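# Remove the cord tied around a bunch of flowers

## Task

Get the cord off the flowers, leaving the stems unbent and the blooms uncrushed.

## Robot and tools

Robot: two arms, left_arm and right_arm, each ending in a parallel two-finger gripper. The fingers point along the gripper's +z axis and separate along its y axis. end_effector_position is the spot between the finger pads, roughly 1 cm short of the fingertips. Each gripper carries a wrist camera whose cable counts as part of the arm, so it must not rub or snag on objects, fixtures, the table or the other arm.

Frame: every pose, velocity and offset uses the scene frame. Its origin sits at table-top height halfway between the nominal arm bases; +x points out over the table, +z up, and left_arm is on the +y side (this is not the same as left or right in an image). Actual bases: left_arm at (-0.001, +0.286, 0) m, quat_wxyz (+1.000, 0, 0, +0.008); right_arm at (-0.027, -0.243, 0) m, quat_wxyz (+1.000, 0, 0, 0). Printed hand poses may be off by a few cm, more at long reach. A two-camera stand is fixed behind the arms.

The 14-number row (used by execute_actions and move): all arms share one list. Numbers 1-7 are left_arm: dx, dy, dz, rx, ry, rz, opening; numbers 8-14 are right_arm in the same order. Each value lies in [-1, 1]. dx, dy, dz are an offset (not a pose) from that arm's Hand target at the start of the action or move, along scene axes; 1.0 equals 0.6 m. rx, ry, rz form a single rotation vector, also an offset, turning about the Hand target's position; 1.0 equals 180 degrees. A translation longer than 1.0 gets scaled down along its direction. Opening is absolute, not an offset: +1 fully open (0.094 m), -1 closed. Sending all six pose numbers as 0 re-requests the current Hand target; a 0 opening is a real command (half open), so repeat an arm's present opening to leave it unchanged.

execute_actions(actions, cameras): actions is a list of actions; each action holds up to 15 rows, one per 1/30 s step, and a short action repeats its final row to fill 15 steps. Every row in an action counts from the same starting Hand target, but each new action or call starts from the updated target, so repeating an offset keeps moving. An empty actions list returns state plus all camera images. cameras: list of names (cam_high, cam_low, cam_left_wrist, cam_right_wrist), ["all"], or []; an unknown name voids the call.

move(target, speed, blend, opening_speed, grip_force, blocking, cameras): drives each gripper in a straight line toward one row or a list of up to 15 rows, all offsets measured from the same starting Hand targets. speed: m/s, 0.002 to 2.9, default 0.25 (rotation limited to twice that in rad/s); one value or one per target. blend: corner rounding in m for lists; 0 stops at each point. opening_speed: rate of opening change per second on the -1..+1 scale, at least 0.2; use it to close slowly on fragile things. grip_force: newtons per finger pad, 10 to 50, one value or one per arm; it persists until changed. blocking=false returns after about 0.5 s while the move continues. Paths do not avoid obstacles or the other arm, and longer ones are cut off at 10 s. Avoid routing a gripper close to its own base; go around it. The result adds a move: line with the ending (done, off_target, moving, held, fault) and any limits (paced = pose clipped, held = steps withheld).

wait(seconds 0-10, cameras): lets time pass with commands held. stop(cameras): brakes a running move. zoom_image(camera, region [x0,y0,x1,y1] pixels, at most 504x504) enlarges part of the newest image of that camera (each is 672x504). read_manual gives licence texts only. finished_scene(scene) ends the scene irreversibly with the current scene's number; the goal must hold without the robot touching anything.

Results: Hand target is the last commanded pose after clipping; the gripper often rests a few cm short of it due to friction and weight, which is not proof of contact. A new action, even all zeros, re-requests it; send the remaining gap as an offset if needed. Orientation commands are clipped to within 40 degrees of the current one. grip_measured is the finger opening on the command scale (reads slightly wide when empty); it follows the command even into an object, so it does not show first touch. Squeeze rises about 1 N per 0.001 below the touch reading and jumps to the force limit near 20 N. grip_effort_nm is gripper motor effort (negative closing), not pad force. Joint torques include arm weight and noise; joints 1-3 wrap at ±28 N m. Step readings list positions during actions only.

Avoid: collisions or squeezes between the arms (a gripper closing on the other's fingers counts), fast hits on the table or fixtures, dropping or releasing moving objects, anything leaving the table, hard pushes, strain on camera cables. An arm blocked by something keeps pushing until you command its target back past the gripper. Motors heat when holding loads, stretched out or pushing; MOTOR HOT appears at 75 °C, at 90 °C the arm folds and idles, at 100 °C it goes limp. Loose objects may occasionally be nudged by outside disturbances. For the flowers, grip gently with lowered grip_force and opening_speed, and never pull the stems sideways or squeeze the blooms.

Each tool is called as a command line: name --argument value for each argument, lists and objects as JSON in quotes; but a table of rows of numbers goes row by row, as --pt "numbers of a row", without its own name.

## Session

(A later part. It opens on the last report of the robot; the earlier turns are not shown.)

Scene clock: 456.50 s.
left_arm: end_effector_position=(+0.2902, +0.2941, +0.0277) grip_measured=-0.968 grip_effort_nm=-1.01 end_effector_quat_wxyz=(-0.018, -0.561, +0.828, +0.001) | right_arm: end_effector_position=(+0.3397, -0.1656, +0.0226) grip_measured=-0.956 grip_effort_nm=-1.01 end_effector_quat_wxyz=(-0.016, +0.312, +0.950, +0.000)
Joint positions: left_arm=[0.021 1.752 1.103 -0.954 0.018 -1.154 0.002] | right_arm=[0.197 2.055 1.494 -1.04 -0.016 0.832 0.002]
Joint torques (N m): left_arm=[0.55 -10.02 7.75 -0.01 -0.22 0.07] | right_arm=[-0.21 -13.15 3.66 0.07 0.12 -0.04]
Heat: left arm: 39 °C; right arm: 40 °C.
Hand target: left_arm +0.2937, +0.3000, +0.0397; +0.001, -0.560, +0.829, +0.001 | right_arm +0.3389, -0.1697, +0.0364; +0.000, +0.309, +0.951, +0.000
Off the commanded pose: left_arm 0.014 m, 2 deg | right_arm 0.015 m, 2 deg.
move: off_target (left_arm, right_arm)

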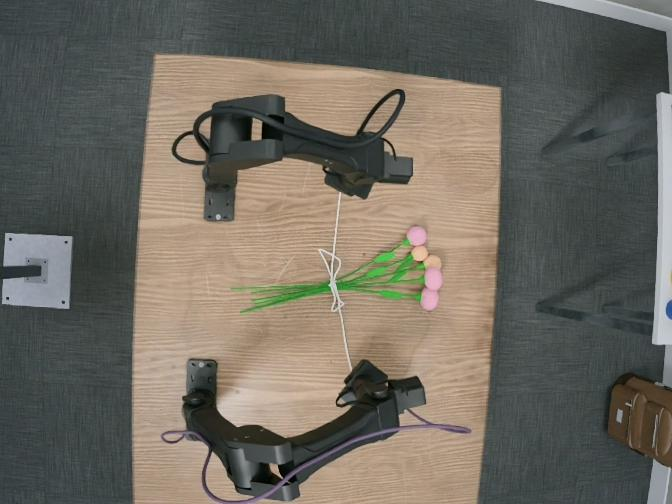

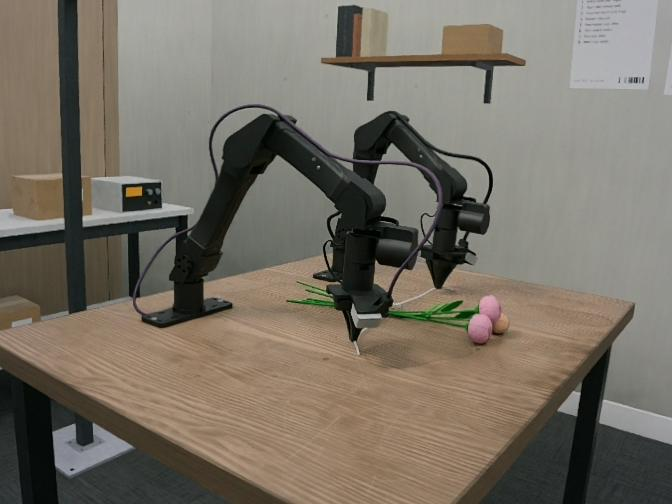

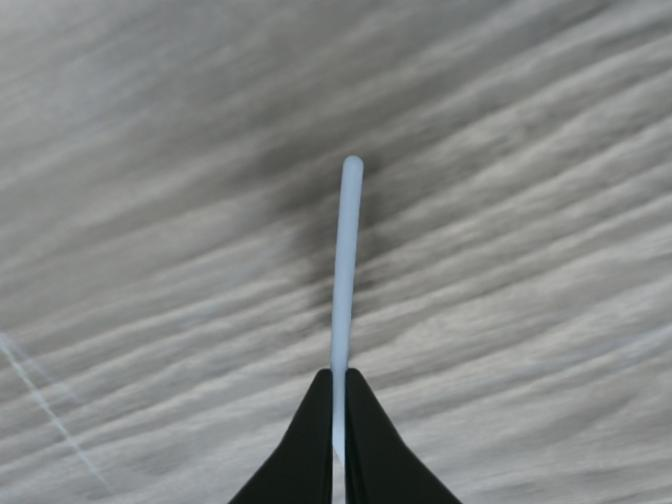

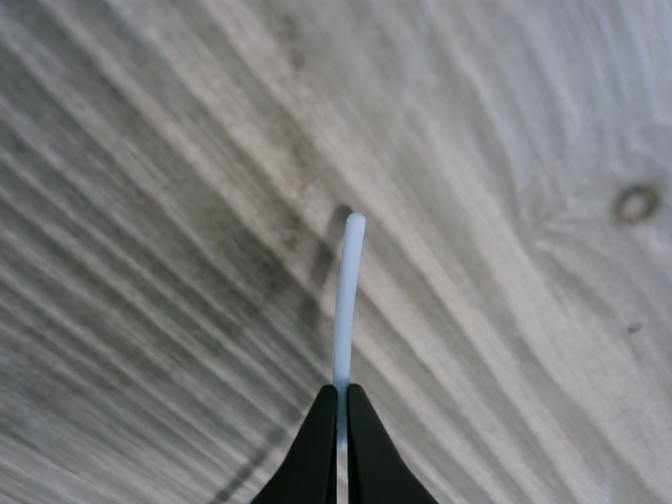

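move --target '[0.0, 0.15, 0.02, 0, 0, 0, -1, -0.04, -0.15, 0.02, 0, 0, 0, -1]' --speed 0.06 --cameras '["all"]'

Scene clock: 469.93 s.
left_arm: end_effector_position=(+0.2910, +0.3835, +0.0498) grip_measured=-0.968 grip_effort_nm=-1.01 end_effector_quat_wxyz=(-0.002, -0.561, +0.828, -0.008) | right_arm: end_effector_position=(+0.3167, -0.2569, +0.0362) grip_measured=-0.956 grip_effort_nm=-1.01 end_effector_quat_wxyz=(-0.016, +0.313, +0.950, +0.002)
Joint positions: left_arm=[0.314 1.752 1.198 -1.016 0.017 -0.862 0.002] | right_arm=[-0.051 1.928 1.368 -1.041 -0.013 0.586 0.002]
Joint torques (N m): left_arm=[0.53 -6.2 9.32 0.11 -0.2 0.07] | right_arm=[-0.29 -12.21 3.71 0.08 0.12 -0.08]
Heat: left arm: 39 °C; right arm: 44 °C.
Hand target: left_arm +0.2938, +0.3900, +0.0518; +0.001, -0.560, +0.829, +0.001 | right_arm +0.3149, -0.2596, +0.0484; +0.000, +0.309, +0.951, +0.000
Off the commanded pose: left_arm 0.007 m, 1 deg | right_arm 0.013 m, 2 deg.
move: off_target (right_arm)

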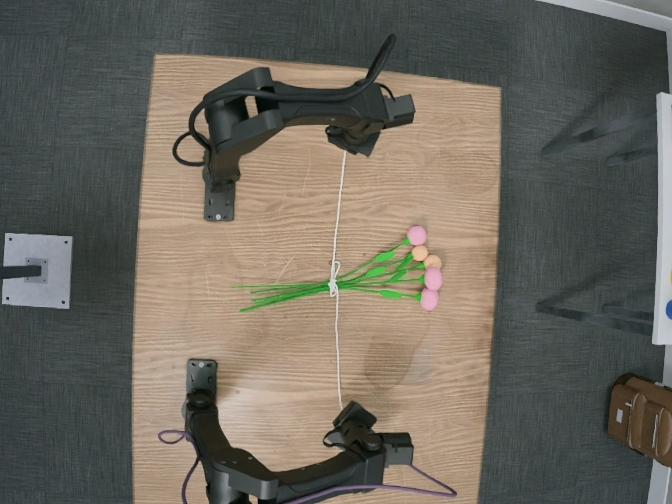

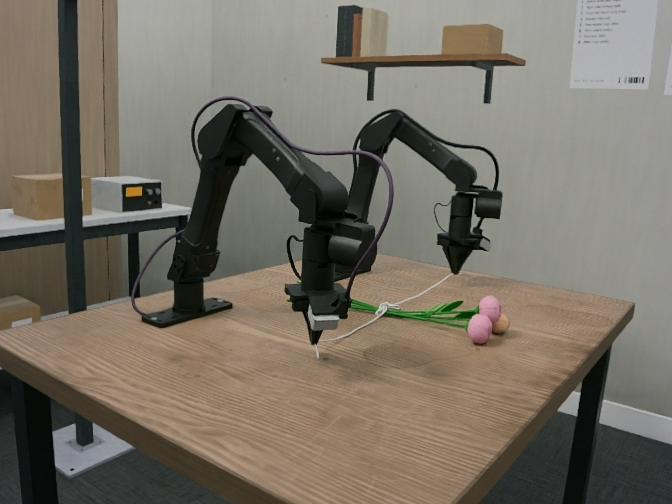

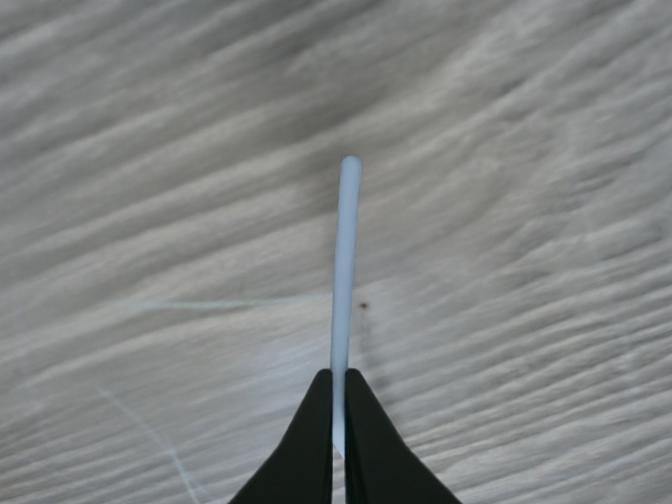

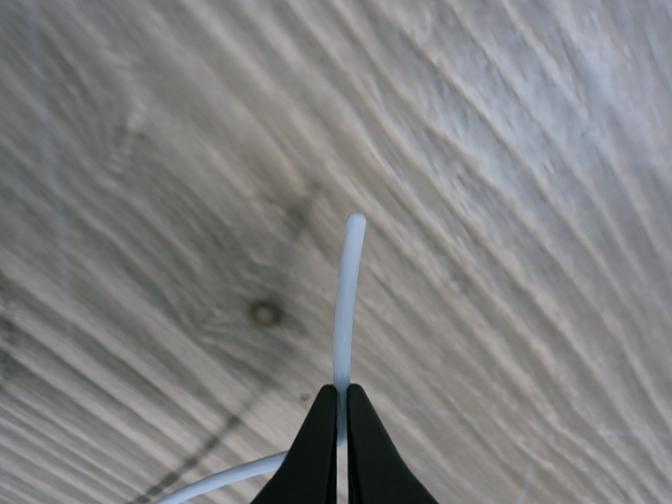

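zoom_image --camera "cam_high" --region '[300, 240, 370, 330]'

zoom_image --camera "cam_low" --region '[310, 260, 470, 370]'

Scaled by 5.600.

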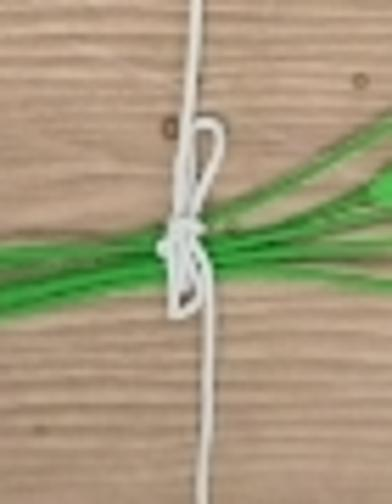

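Scaled by 3.150.

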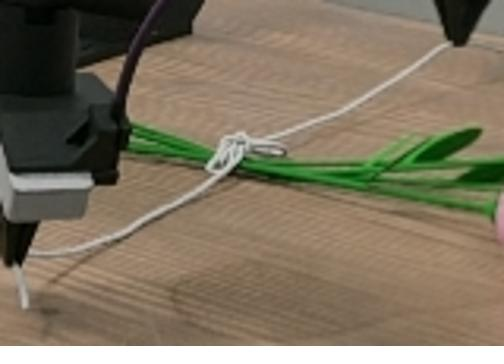

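move --target '[0.0, 0.1, 0.02, 0, 0, 0, -1, -0.02, -0.12, 0.02, 0, 0, 0, -1]' --speed 0.05 --cameras '["cam_high", "cam_low"]'

zoom_image --camera "cam_high" --region '[300, 240, 370, 330]'

zoom_image --camera "cam_low" --region '[310, 260, 470, 370]'

Scene clock: 484.07 s.
left_arm: end_effector_position=(+0.2924, +0.4434, +0.0656) grip_measured=-0.968 grip_effort_nm=-1.01 end_effector_quat_wxyz=(+0.005, -0.561, +0.828, -0.008) | right_arm: end_effector_position=(+0.2965, -0.3272, +0.0419) grip_measured=-0.956 grip_effort_nm=-1.01 end_effector_quat_wxyz=(-0.029, +0.313, +0.949, +0.004)
Joint positions: left_arm=[0.483 1.817 1.343 -1.085 0.015 -0.693 0.002] | right_arm=[-0.264 1.911 1.368 -1.084 -0.01 0.372 0.002]
Joint torques (N m): left_arm=[0.57 -5.89 9.59 0.12 -0.18 0.08] | right_arm=[-0.23 -12.11 6.23 0.03 0.13 -0.05]
Motor temperatures (°C): left_arm=[29 38 38 31 29 31 30] | right_arm=[28 45 36 37 29 29 31]
Heat: left arm: 38 °C; right arm: 45 °C.
Hand target: left_arm +0.2937, +0.4499, +0.0637; +0.001, -0.560, +0.829, +0.001 | right_arm +0.3029, -0.3317, +0.0604; +0.000, +0.309, +0.951, +0.000
Off the commanded pose: left_arm 0.007 m, 1 deg | right_arm 0.020 m, 3 deg.
move: off_target (right_arm)
Images, in order (width x height): cam_high 672x504, cam_low 672x504.

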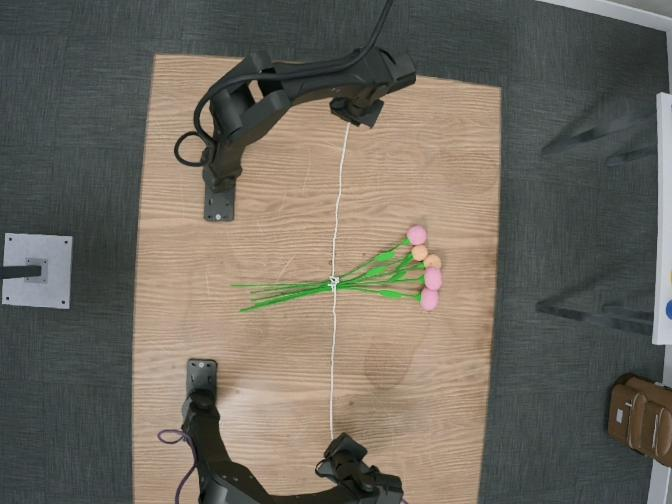

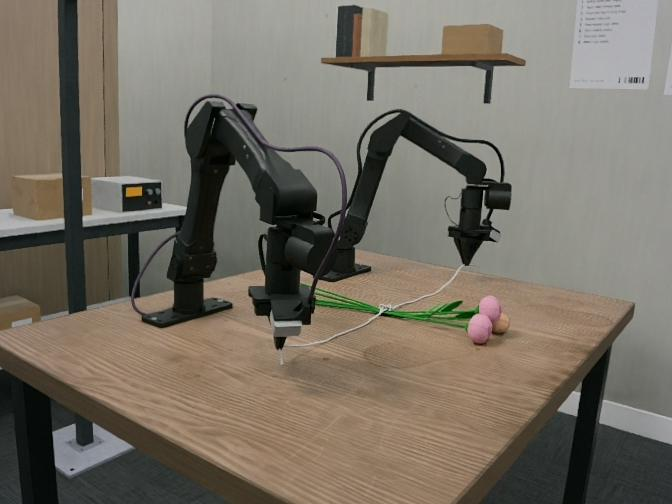

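Scaled by 5.600.

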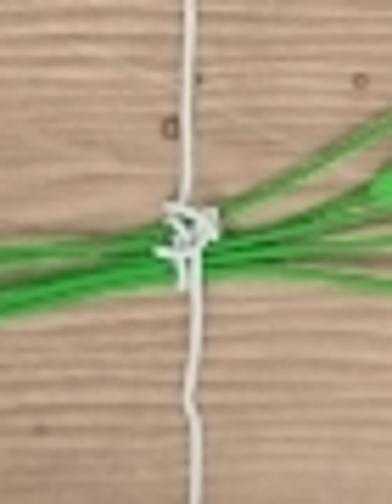

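Scaled by 3.150.

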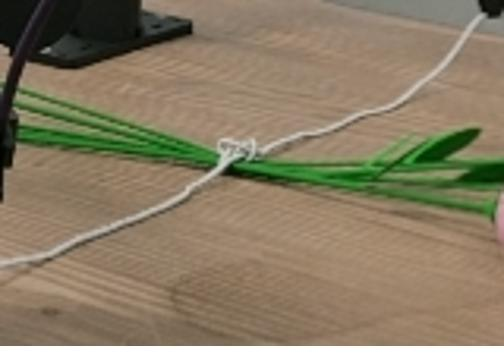

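move --target '[0.0, 0.07, 0.0, 0, 0, 0, -1, 0.0, -0.09, 0.0, 0, 0, 0, -1]' --speed 0.05 --cameras '["cam_high", "cam_low"]'

zoom_image --camera "cam_high" --region '[300, 240, 370, 330]'

zoom_image --camera "cam_low" --region '[310, 260, 470, 370]'

Scene clock: 497.03 s.
left_arm: end_effector_position=(+0.2930, +0.4851, +0.0668) grip_measured=-0.968 grip_effort_nm=-1.01 end_effector_quat_wxyz=(+0.007, -0.561, +0.828, -0.007) | right_arm: end_effector_position=(+0.2960, -0.3798, +0.0587) grip_measured=-0.956 grip_effort_nm=-1.01 end_effector_quat_wxyz=(-0.005, +0.312, +0.950, +0.005)
Joint positions: left_arm=[0.585 1.898 1.453 -1.113 0.014 -0.591 0.002] | right_arm=[-0.409 1.911 1.438 -1.108 -0.009 0.226 0.002]
Joint torques (N m): left_arm=[0.62 -6.49 9.7 0.14 -0.17 0.1] | right_arm=[-0.29 -6.86 8.17 0.11 0.09 -0.11]
Heat: left arm: 38 °C; right arm: 47 °C.
Hand target: left_arm +0.2937, +0.4920, +0.0638; +0.001, -0.560, +0.829, +0.001 | right_arm +0.3030, -0.3857, +0.0605; +0.000, +0.309, +0.951, +0.000
Off the commanded pose: left_arm 0.008 m, 1 deg | right_arm 0.009 m, 1 deg.
move: done
Images, in order (width x height): cam_high 672x504, cam_low 672x504.

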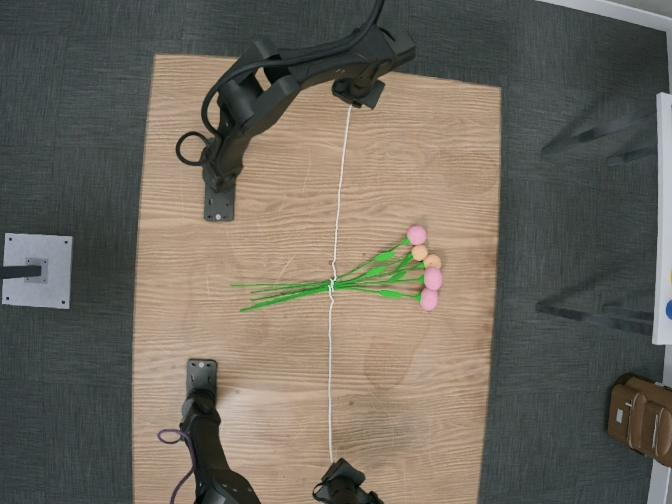

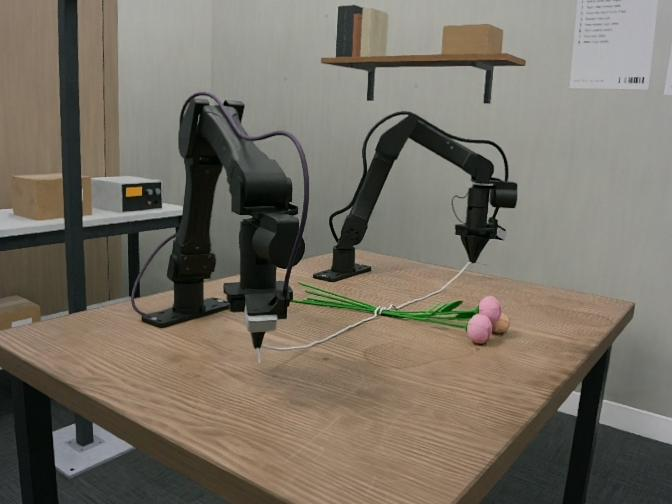

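Scaled by 5.600.

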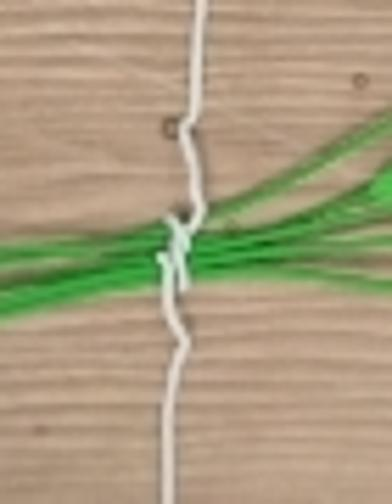

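Scaled by 3.150.

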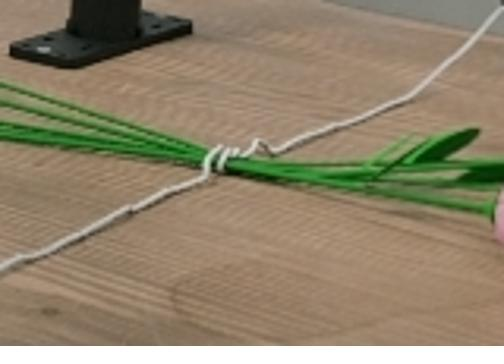

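move --pt "0.0 -0.06 -0.075 0 0 0 -1 0.0 0.02 -0.02 0 0 0 -1" --pt "0.0 -0.06 -0.075 0 0 0 0 0.0 0.02 -0.02 0 0 0 -1" --pt "0.0 0.0 0.1 0 0 0 0 0.0 0.02 -0.02 0 0 0 -1" --speed 0.1 --opening_speed 1.5 --cameras '["cam_high", "cam_low"]'

zoom_image --camera "cam_high" --region '[300, 240, 370, 330]'

zoom_image --camera "cam_low" --region '[310, 260, 470, 370]'

Scene clock: 545.50 s.
left_arm: end_effector_position=(+0.2942, +0.4861, +0.1207) grip_measured=-0.003 grip_effort_nm=0.17 end_effector_quat_wxyz=(-0.001, -0.561, +0.828, -0.006) | right_arm: end_effector_position=(+0.3042, -0.3735, +0.0564) grip_measured=-0.956 grip_effort_nm=-1.01 end_effector_quat_wxyz=(+0.007, +0.307, +0.952, +0.004)
Joint positions: left_arm=[0.584 1.898 1.668 -1.343 0.012 -0.591 0.047] | right_arm=[-0.384 1.911 1.429 -1.076 -0.009 0.24 0.002]
Joint torques (N m): left_arm=[0.65 -8.24 9.37 0.1 -0.16 0.07] | right_arm=[0.32 -7.31 4 0.29 0.07 0.06]
Heat: left arm: 38 °C; right arm: 42 °C.
Hand target: left_arm +0.2937, +0.4920, +0.1237; +0.001, -0.560, +0.829, +0.001 | right_arm +0.3029, -0.3736, +0.0485; +0.000, +0.309, +0.951, +0.000
Off the commanded pose: left_arm 0.007 m, 1 deg | right_arm 0.008 m, 1 deg.
move: done
Images, in order (width x height): cam_high 672x504, cam_low 672x504.

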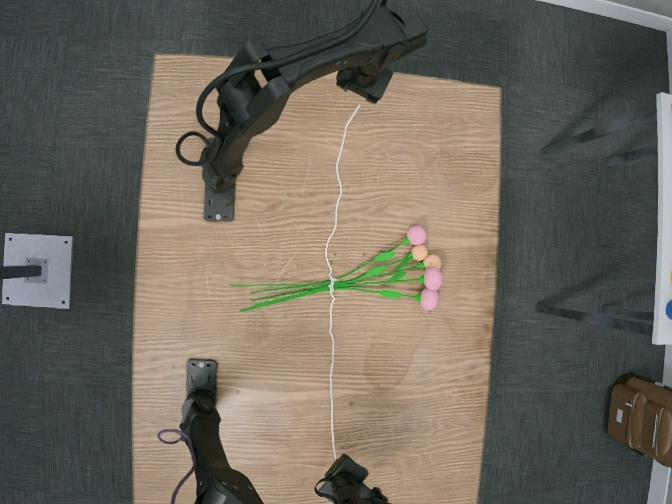

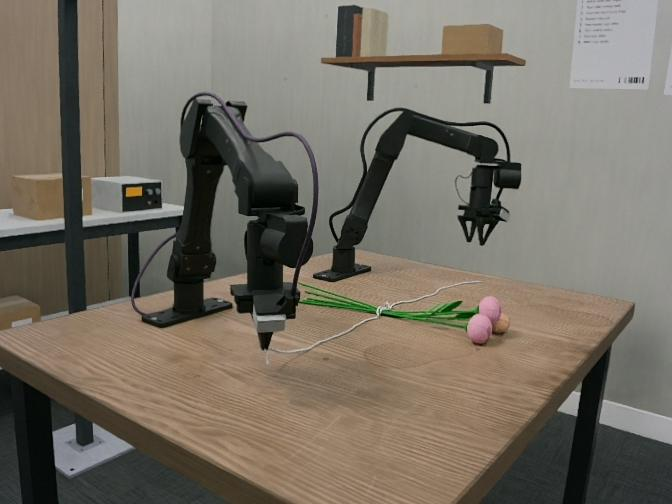

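Scaled by 5.600.

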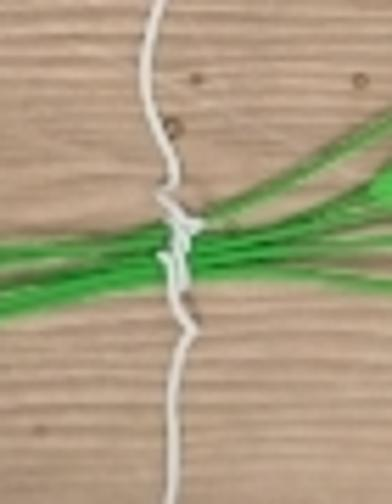

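Scaled by 3.150.

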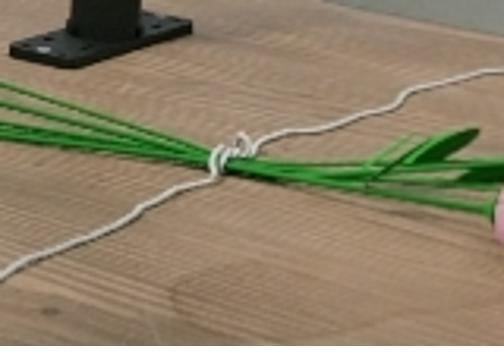

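move --target '[0.0, 0.0, 0.05, 0, 0, 0, 0, 0.0, -0.16, 0.0, 0, 0, 0, -1]' --speed 0.06 --cameras '["cam_high", "cam_low"]'

zoom_image --camera "cam_high" --region '[300, 240, 370, 330]'

zoom_image --camera "cam_low" --region '[310, 260, 470, 370]'

Scene clock: 558.60 s.
left_arm: end_effector_position=(+0.2939, +0.4858, +0.1535) grip_measured=-0.003 grip_effort_nm=0.17 end_effector_quat_wxyz=(+0.003, -0.561, +0.828, -0.006) | right_arm: end_effector_position=(+0.2968, -0.4626, +0.0472) grip_measured=-0.956 grip_effort_nm=-1.01 end_effector_quat_wxyz=(-0.005, +0.313, +0.950, +0.006)
Joint positions: left_arm=[0.584 1.898 1.798 -1.465 0.012 -0.59 0.047] | right_arm=[-0.603 2.076 1.629 -1.136 -0.009 0.033 0.002]
Joint torques (N m): left_arm=[0.65 -7.32 9.62 0.11 -0.15 0.08] | right_arm=[-0.12 -8.13 8.42 0.09 0.06 -0.07]
Heat: left arm: 38 °C; right arm: 42 °C.
Hand target: left_arm +0.2937, +0.4921, +0.1537; +0.001, -0.560, +0.829, +0.001 | right_arm +0.3029, -0.4696, +0.0484; +0.000, +0.309, +0.951, +0.000
Off the commanded pose: left_arm 0.006 m, 1 deg | right_arm 0.009 m, 1 deg.
move: done
Images, in order (width x height): cam_high 672x504, cam_low 672x504.

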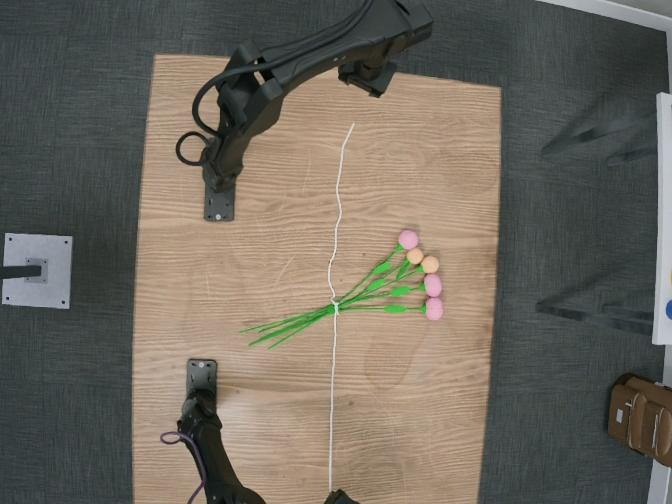

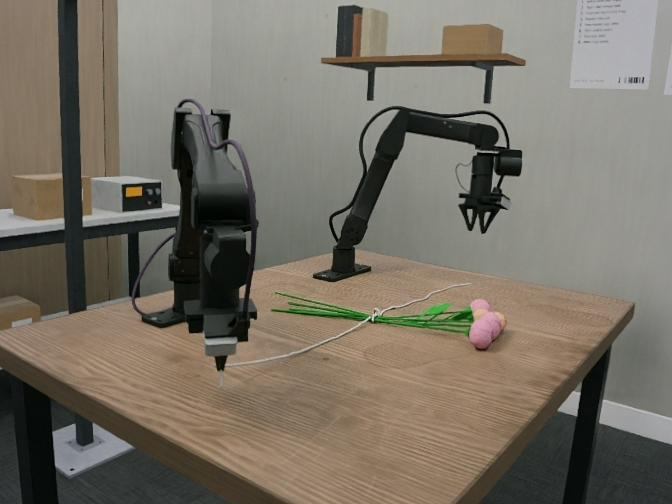

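Scaled by 5.600.

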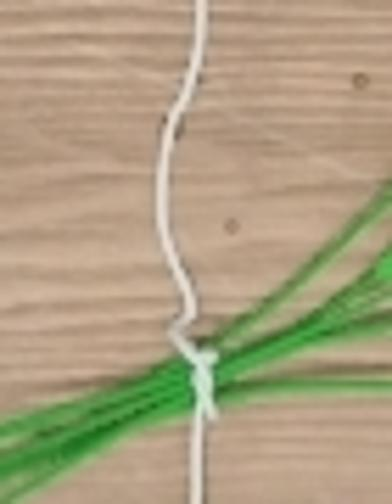

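Scaled by 3.150.

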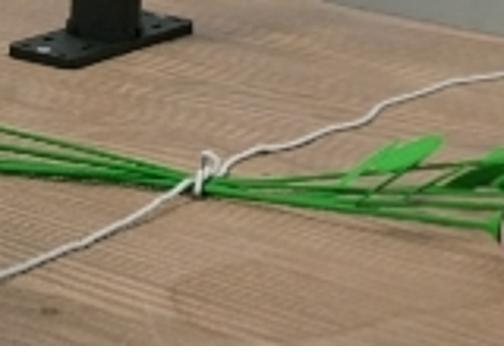

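move --target '[0.0105, -0.82, -0.04, 0, 0, -0.756, 1, 0.0, 0.0, 0.0, 0, 0, 0, -1]' --speed 0.3 --cameras '["all"]'

Scene clock: 640.83 s.
left_arm: end_effector_position=(+0.2973, +0.0021, +0.1364) grip_measured=+0.997 grip_effort_nm=0.17 end_effector_quat_wxyz=(+0.011, +0.553, +0.833, -0.005) | right_arm: end_effector_position=(+0.2968, -0.4626, +0.0472) grip_measured=-0.956 grip_effort_nm=-1.01 end_effector_quat_wxyz=(-0.005, +0.312, +0.950, +0.006)
Joint positions: left_arm=[-0.777 2.117 2.048 -1.478 0.006 0.412 0.094] | right_arm=[-0.603 2.076 1.629 -1.136 -0.009 0.032 0.002]
Joint torques (N m): left_arm=[-0.21 -7.92 9.69 0.15 -0.07 0.11] | right_arm=[-0.16 -8.02 8.54 0.11 0.09 -0.04]
Motor temperatures (°C): left_arm=[29 38 40 30 29 31 29] | right_arm=[28 43 42 35 29 29 32]
Heat: left arm: 40 °C; right arm: 43 °C.
Hand target: left_arm +0.3000, +0.0001, +0.1298; +0.001, +0.559, +0.829, +0.000 | right_arm +0.3029, -0.4696, +0.0484; +0.000, +0.309, +0.951, +0.000
Off the commanded pose: left_arm 0.007 m, 1 deg | right_arm 0.009 m, 1 deg.
move: done

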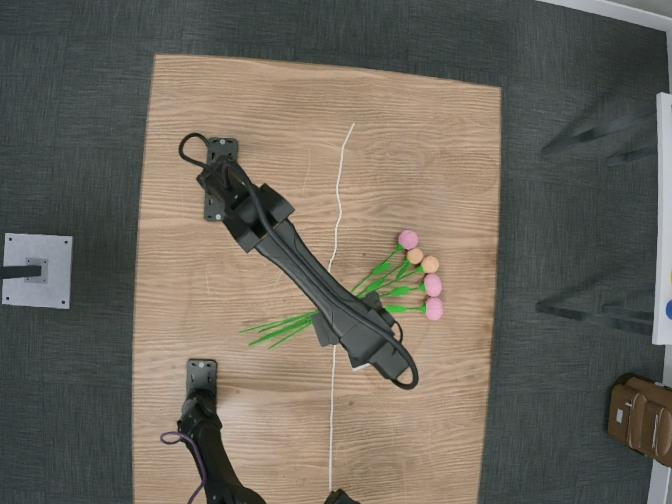

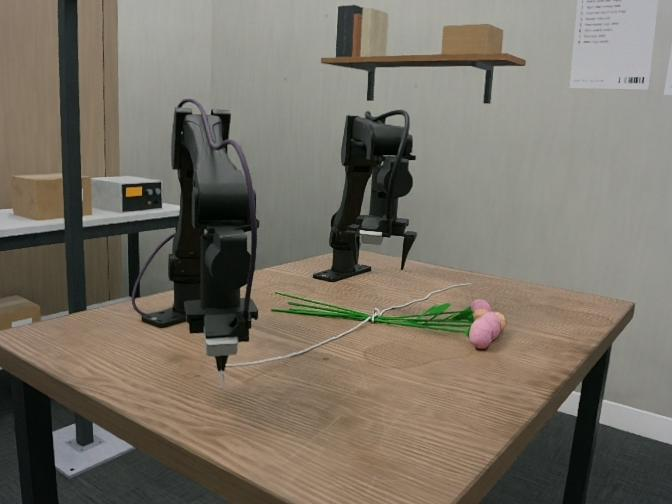

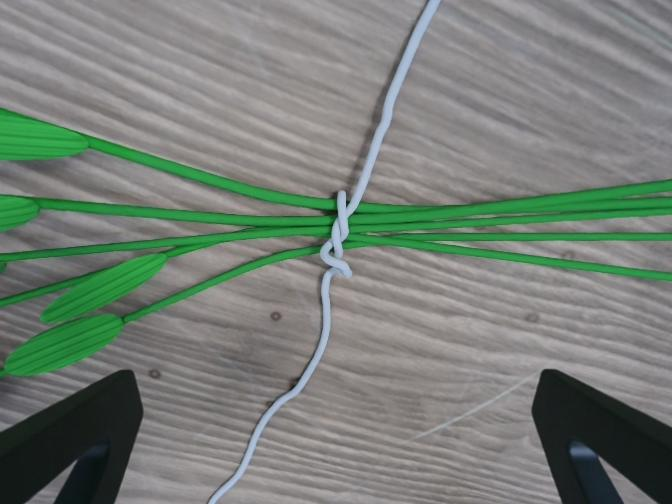

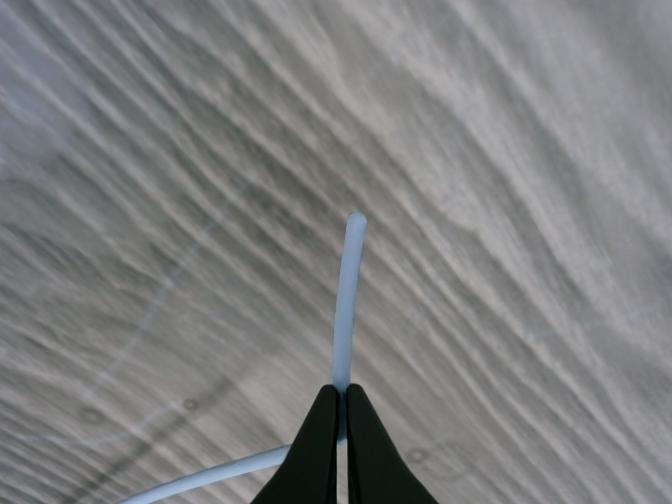

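zoom_image --camera "cam_left_wrist" --region '[270, 160, 430, 300]'

Scaled by 3.150.

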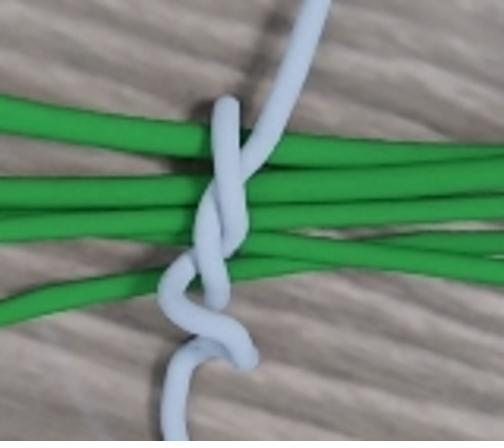

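move --pt "0.0225 -0.056 -0.1 0 0 0 1 0 0 0 0 0 0 -1" --pt "0.0225 -0.056 -0.185 0 0 0 1 0 0 0 0 0 0 -1" --speed '[0.15, 0.06]' --blend '[0.01, 0]' --cameras '["cam_high", "cam_low", "cam_left_wrist"]'

Scene clock: 672.80 s.
left_arm: end_effector_position=(+0.3165, -0.0344, +0.0367) grip_measured=+0.997 grip_effort_nm=0.17 end_effector_quat_wxyz=(+0.017, +0.560, +0.828, -0.006) | right_arm: end_effector_position=(+0.2968, -0.4626, +0.0472) grip_measured=-0.956 grip_effort_nm=-1.01 end_effector_quat_wxyz=(-0.005, +0.312, +0.950, +0.006)
Joint positions: left_arm=[-0.806 2.279 1.911 -1.168 0.006 0.398 0.094] | right_arm=[-0.603 2.076 1.629 -1.136 -0.009 0.032 0.002]
Joint torques (N m): left_arm=[-0.55 -9.22 6.11 0.4 -0.07 -0.11] | right_arm=[-0.18 -8.1 8.44 0.1 0.06 -0.05]
Heat: left arm: 40 °C; right arm: 43 °C.
Hand target: left_arm +0.3136, -0.0336, +0.0188; +0.001, +0.559, +0.829, +0.000 | right_arm +0.3029, -0.4696, +0.0484; +0.000, +0.309, +0.951, +0.000
Off the commanded pose: left_arm 0.018 m, 2 deg | right_arm 0.009 m, 1 deg.
move: off_target (left_arm)
Images, in order (width x height): cam_high 672x504, cam_low 672x504, cam_left_wrist 672x504.

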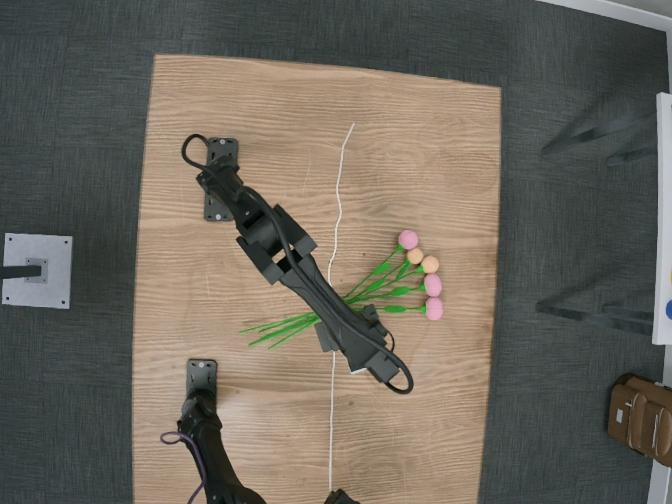

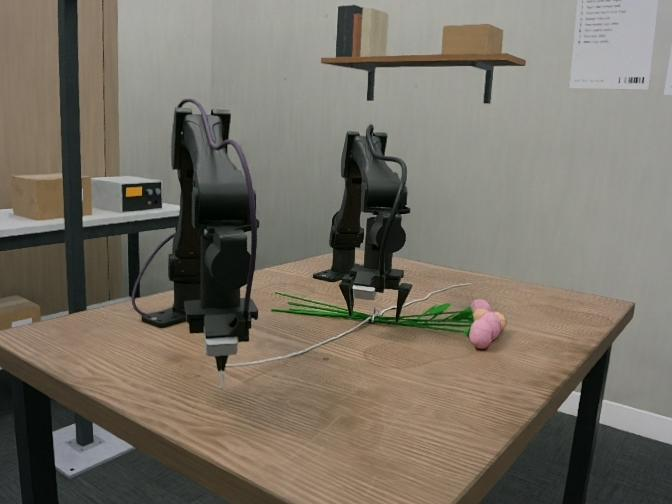

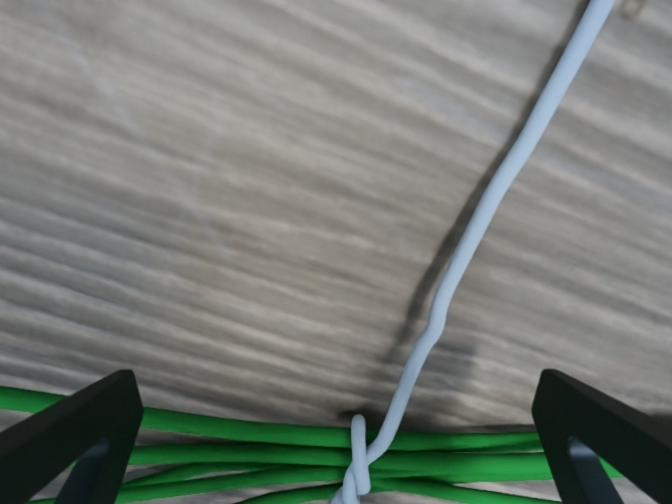

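move --target '[0, 0, -0.025, 0, 0, 0, 1, 0, 0, 0, 0, 0, 0, -1]' --speed 0.05 --cameras '["cam_left_wrist"]'

Scene clock: 686.53 s.
left_arm: end_effector_position=(+0.3172, -0.0352, +0.0229) grip_measured=+0.997 grip_effort_nm=0.17 end_effector_quat_wxyz=(+0.018, +0.560, +0.828, -0.006) | right_arm: end_effector_position=(+0.2968, -0.4626, +0.0472) grip_measured=-0.956 grip_effort_nm=-1.01 end_effector_quat_wxyz=(-0.005, +0.312, +0.950, +0.006)
Joint positions: left_arm=[-0.806 2.29 1.874 -1.117 0.006 0.398 0.094] | right_arm=[-0.603 2.076 1.629 -1.136 -0.009 0.032 0.002]
Joint torques (N m): left_arm=[-0.54 -9.14 5.93 0.4 -0.07 -0.1] | right_arm=[-0.21 -8.08 8.4 0.12 0.09 -0.08]
Heat: left arm: 39 °C; right arm: 43 °C.
Hand target: left_arm +0.3137, -0.0336, +0.0039; +0.002, +0.559, +0.829, +0.000 | right_arm +0.3029, -0.4696, +0.0484; +0.000, +0.309, +0.951, +0.000
Off the commanded pose: left_arm 0.020 m, 2 deg | right_arm 0.009 m, 1 deg.
move: off_target (left_arm)
Images, in order (width x height): cam_left_wrist 672x504.

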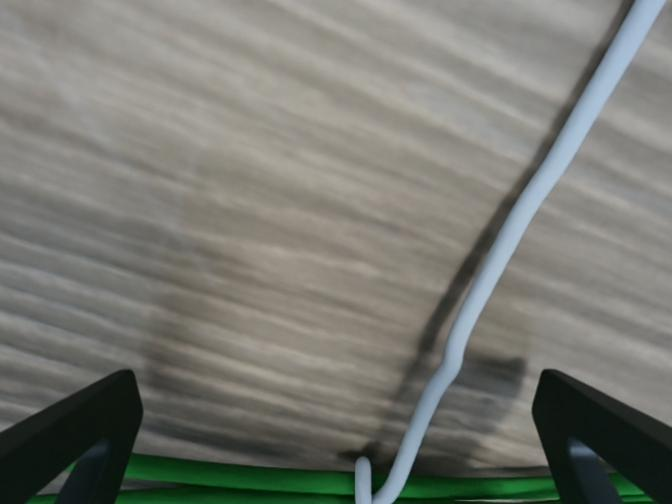

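move --target '[0, 0, -0.012, 0, 0, 0, 1, 0, -0.08, 0, 0, 0, 0, -1]' --speed 0.05 --cameras '["cam_high", "cam_left_wrist"]'

Scene clock: 693.43 s.
left_arm: end_effector_position=(+0.3220, -0.0400, +0.0205) grip_measured=+0.997 grip_effort_nm=0.17 end_effector_quat_wxyz=(+0.032, +0.560, +0.828, -0.009) | right_arm: end_effector_position=(+0.2966, -0.5066, +0.0477) grip_measured=-0.956 grip_effort_nm=-1.01 end_effector_quat_wxyz=(-0.010, +0.310, +0.951, +0.008)
Joint positions: left_arm=[-0.806 2.29 1.863 -1.077 0.006 0.398 0.094] | right_arm=[-0.69 2.194 1.816 -1.217 -0.009 -0.059 0.002]
Joint torques (N m): left_arm=[-0.55 -8.66 5.5 0.3 -0.07 -0.1] | right_arm=[-0.57 -8.99 8.81 0.18 0.09 -0.09]
Heat: left arm: 39 °C; right arm: 43 °C.
Hand target: left_arm +0.3135, -0.0335, -0.0034; +0.001, +0.559, +0.829, +0.000 | right_arm +0.3030, -0.5177, +0.0485; +0.000, +0.309, +0.951, +0.000
Off the commanded pose: left_arm 0.026 m, 4 deg | right_arm 0.013 m, 2 deg.
move: off_target (left_arm, right_arm)
Images, in order (width x height): cam_high 672x504, cam_left_wrist 672x504.

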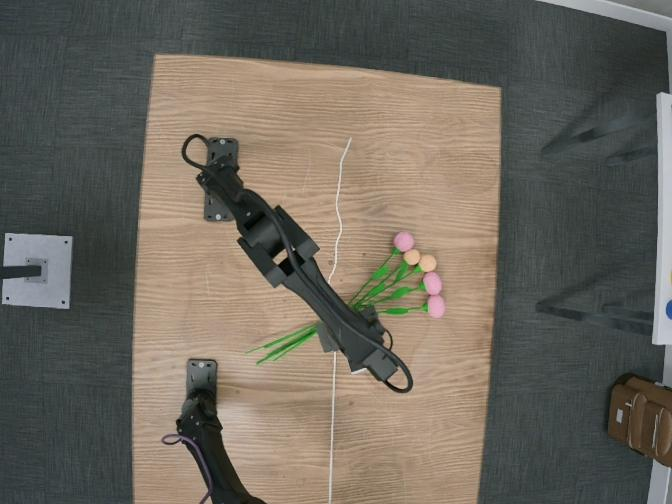

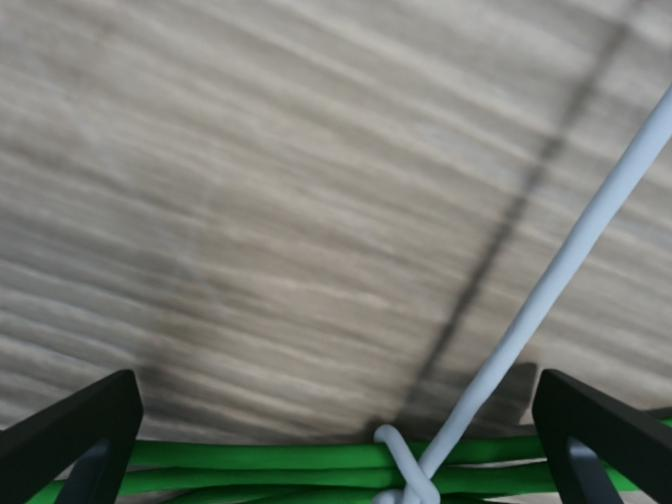

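move --pt "0 0 -0.02 0 0 0 1 0 0.05 -0.055 0 0 0 -1" --pt "0 0 -0.02 0 0 0 1 0 0.05 -0.055 0 0 0 0.2" --pt "0 0 -0.02 0 0 0 1 0 0.05 0.08 0 0 0 1" --pt "0 0 -0.02 0 0 0 1 0.0 0.53 0.08 0 0 -0.28 1" --speed '[0.08, 0.1, 0.2, 0.3]' --opening_speed 2 --cameras '["all"]'

Scene clock: 719.27 s.
left_arm: end_effector_position=(+0.3210, -0.0403, +0.0160) grip_measured=+0.997 grip_effort_nm=0.17 end_effector_quat_wxyz=(+0.033, +0.560, +0.828, -0.012) | right_arm: end_effector_position=(+0.3010, -0.1962, +0.0858) grip_measured=+0.998 grip_effort_nm=0.12 end_effector_quat_wxyz=(-0.020, +0.681, +0.732, -0.009)
Joint positions: left_arm=[-0.806 2.29 1.845 -1.057 0.011 0.398 0.094] | right_arm=[0.128 1.847 1.461 -1.225 -0.018 1.626 0.094]
Joint torques (N m): left_arm=[-0.55 -7.8 4.52 0.5 -0.12 -0.1] | right_arm=[-0.18 -10.99 4.82 0.12 0.15 0.11]
Heat: left arm: 39 °C; right arm: 45 °C.
Hand target: left_arm +0.3136, -0.0336, -0.0154; +0.001, +0.559, +0.829, +0.000 | right_arm +0.3030, -0.1997, +0.0965; +0.000, +0.685, +0.729, +0.000
Off the commanded pose: left_arm 0.033 m, 4 deg | right_arm 0.011 m, 3 deg.
move: off_target (left_arm, right_arm); target 3's new opening was sent with right_arm's hand 0.021 m and 3 deg from that target

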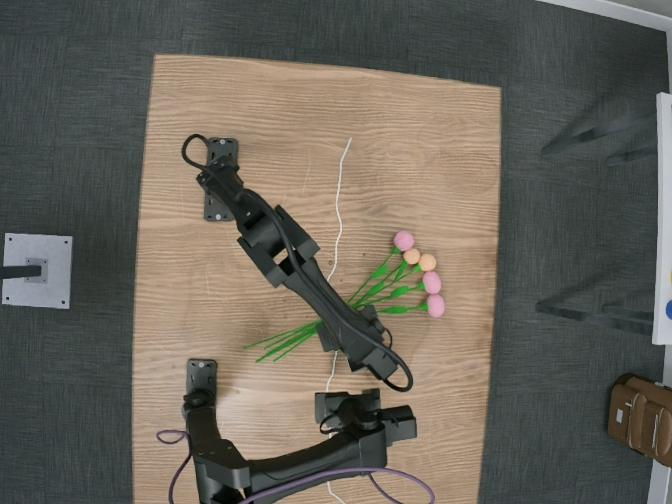

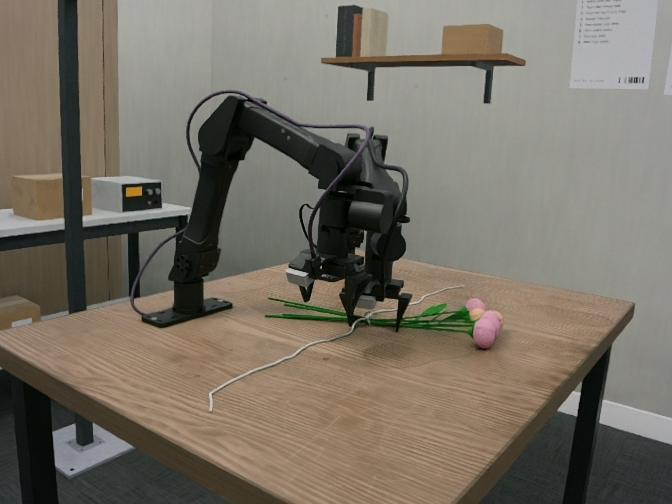

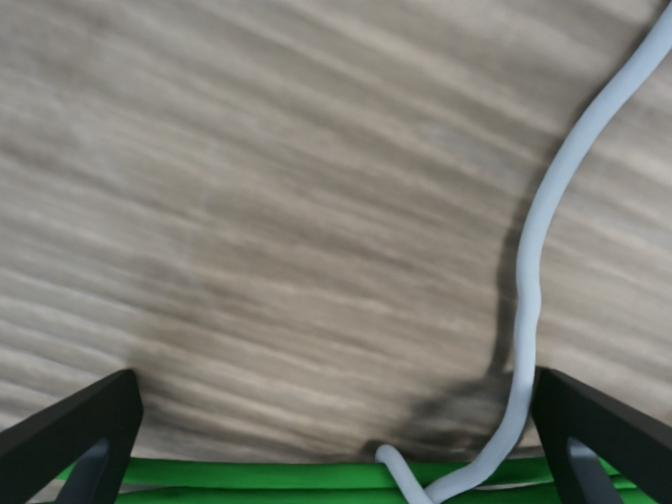

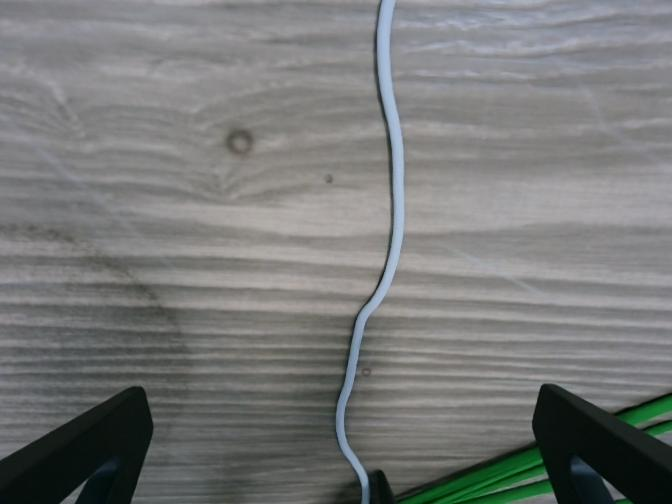

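move --pt "0 0 0 0 0 0 1 -0.041 -0.012 -0.12 0 0 0 1" --pt "0 0 0 0 0 0 1 -0.041 -0.012 -0.153 0 0 0 1" --pt "0 0 0 0 0 0 1 -0.041 -0.012 -0.153 0 0 0 -1" --speed '[0.12, 0.04, 0.1]' --blend '[0.01, 0, 0]' --opening_speed 1.5 --cameras '["cam_high", "cam_low", "cam_right_wrist"]'

Scene clock: 751.50 s.
left_arm: end_effector_position=(+0.3210, -0.0403, +0.0160) grip_measured=+0.997 grip_effort_nm=0.17 end_effector_quat_wxyz=(+0.033, +0.560, +0.828, -0.012) | right_arm: end_effector_position=(+0.2820, -0.2019, +0.0089) grip_measured=-0.957 grip_effort_nm=-0.99 end_effector_quat_wxyz=(-0.004, +0.684, +0.729, +0.008)
Joint positions: left_arm=[-0.806 2.29 1.845 -1.057 0.011 0.398 0.094] | right_arm=[0.119 1.822 1.109 -0.851 -0.016 1.627 0.002]
Joint torques (N m): left_arm=[-0.55 -7.79 4.52 0.5 -0.12 -0.1] | right_arm=[-0.46 -7.36 2.96 0.29 0.15 -0.01]
Heat: left arm: 39 °C; right arm: 46 °C.
Hand target: left_arm +0.3136, -0.0336, -0.0154; +0.001, +0.559, +0.829, +0.000 | right_arm +0.2783, -0.2069, +0.0048; +0.000, +0.685, +0.729, +0.000
Off the commanded pose: left_arm 0.033 m, 4 deg | right_arm 0.007 m, 1 deg.
move: off_target (left_arm); blend cut to 0.0099 m at target 1; target 3's new opening was sent with right_arm's hand 0.010 m and 3 deg from that target
Images, in order (width x height): cam_high 672x504, cam_low 672x504, cam_right_wrist 672x504.

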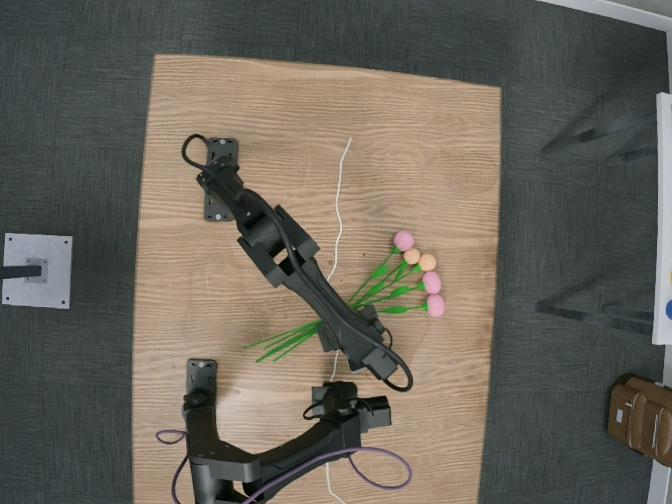

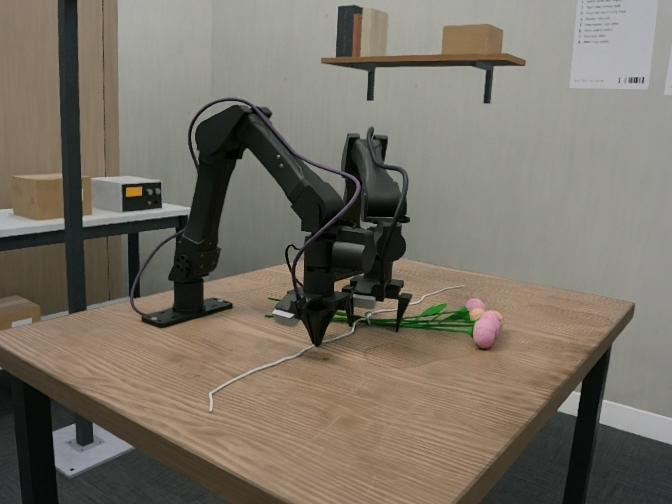

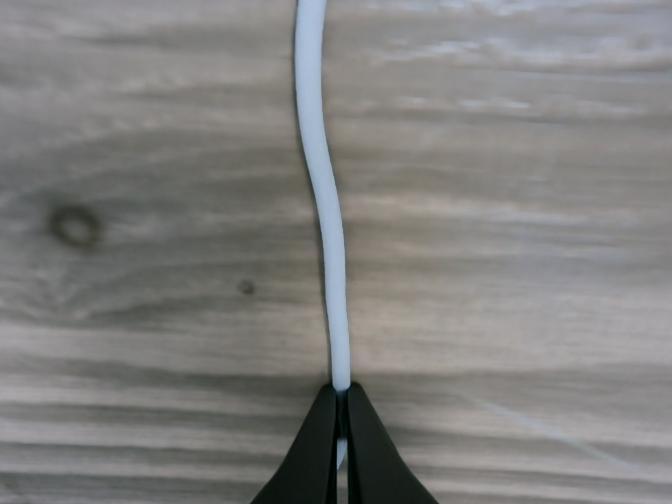

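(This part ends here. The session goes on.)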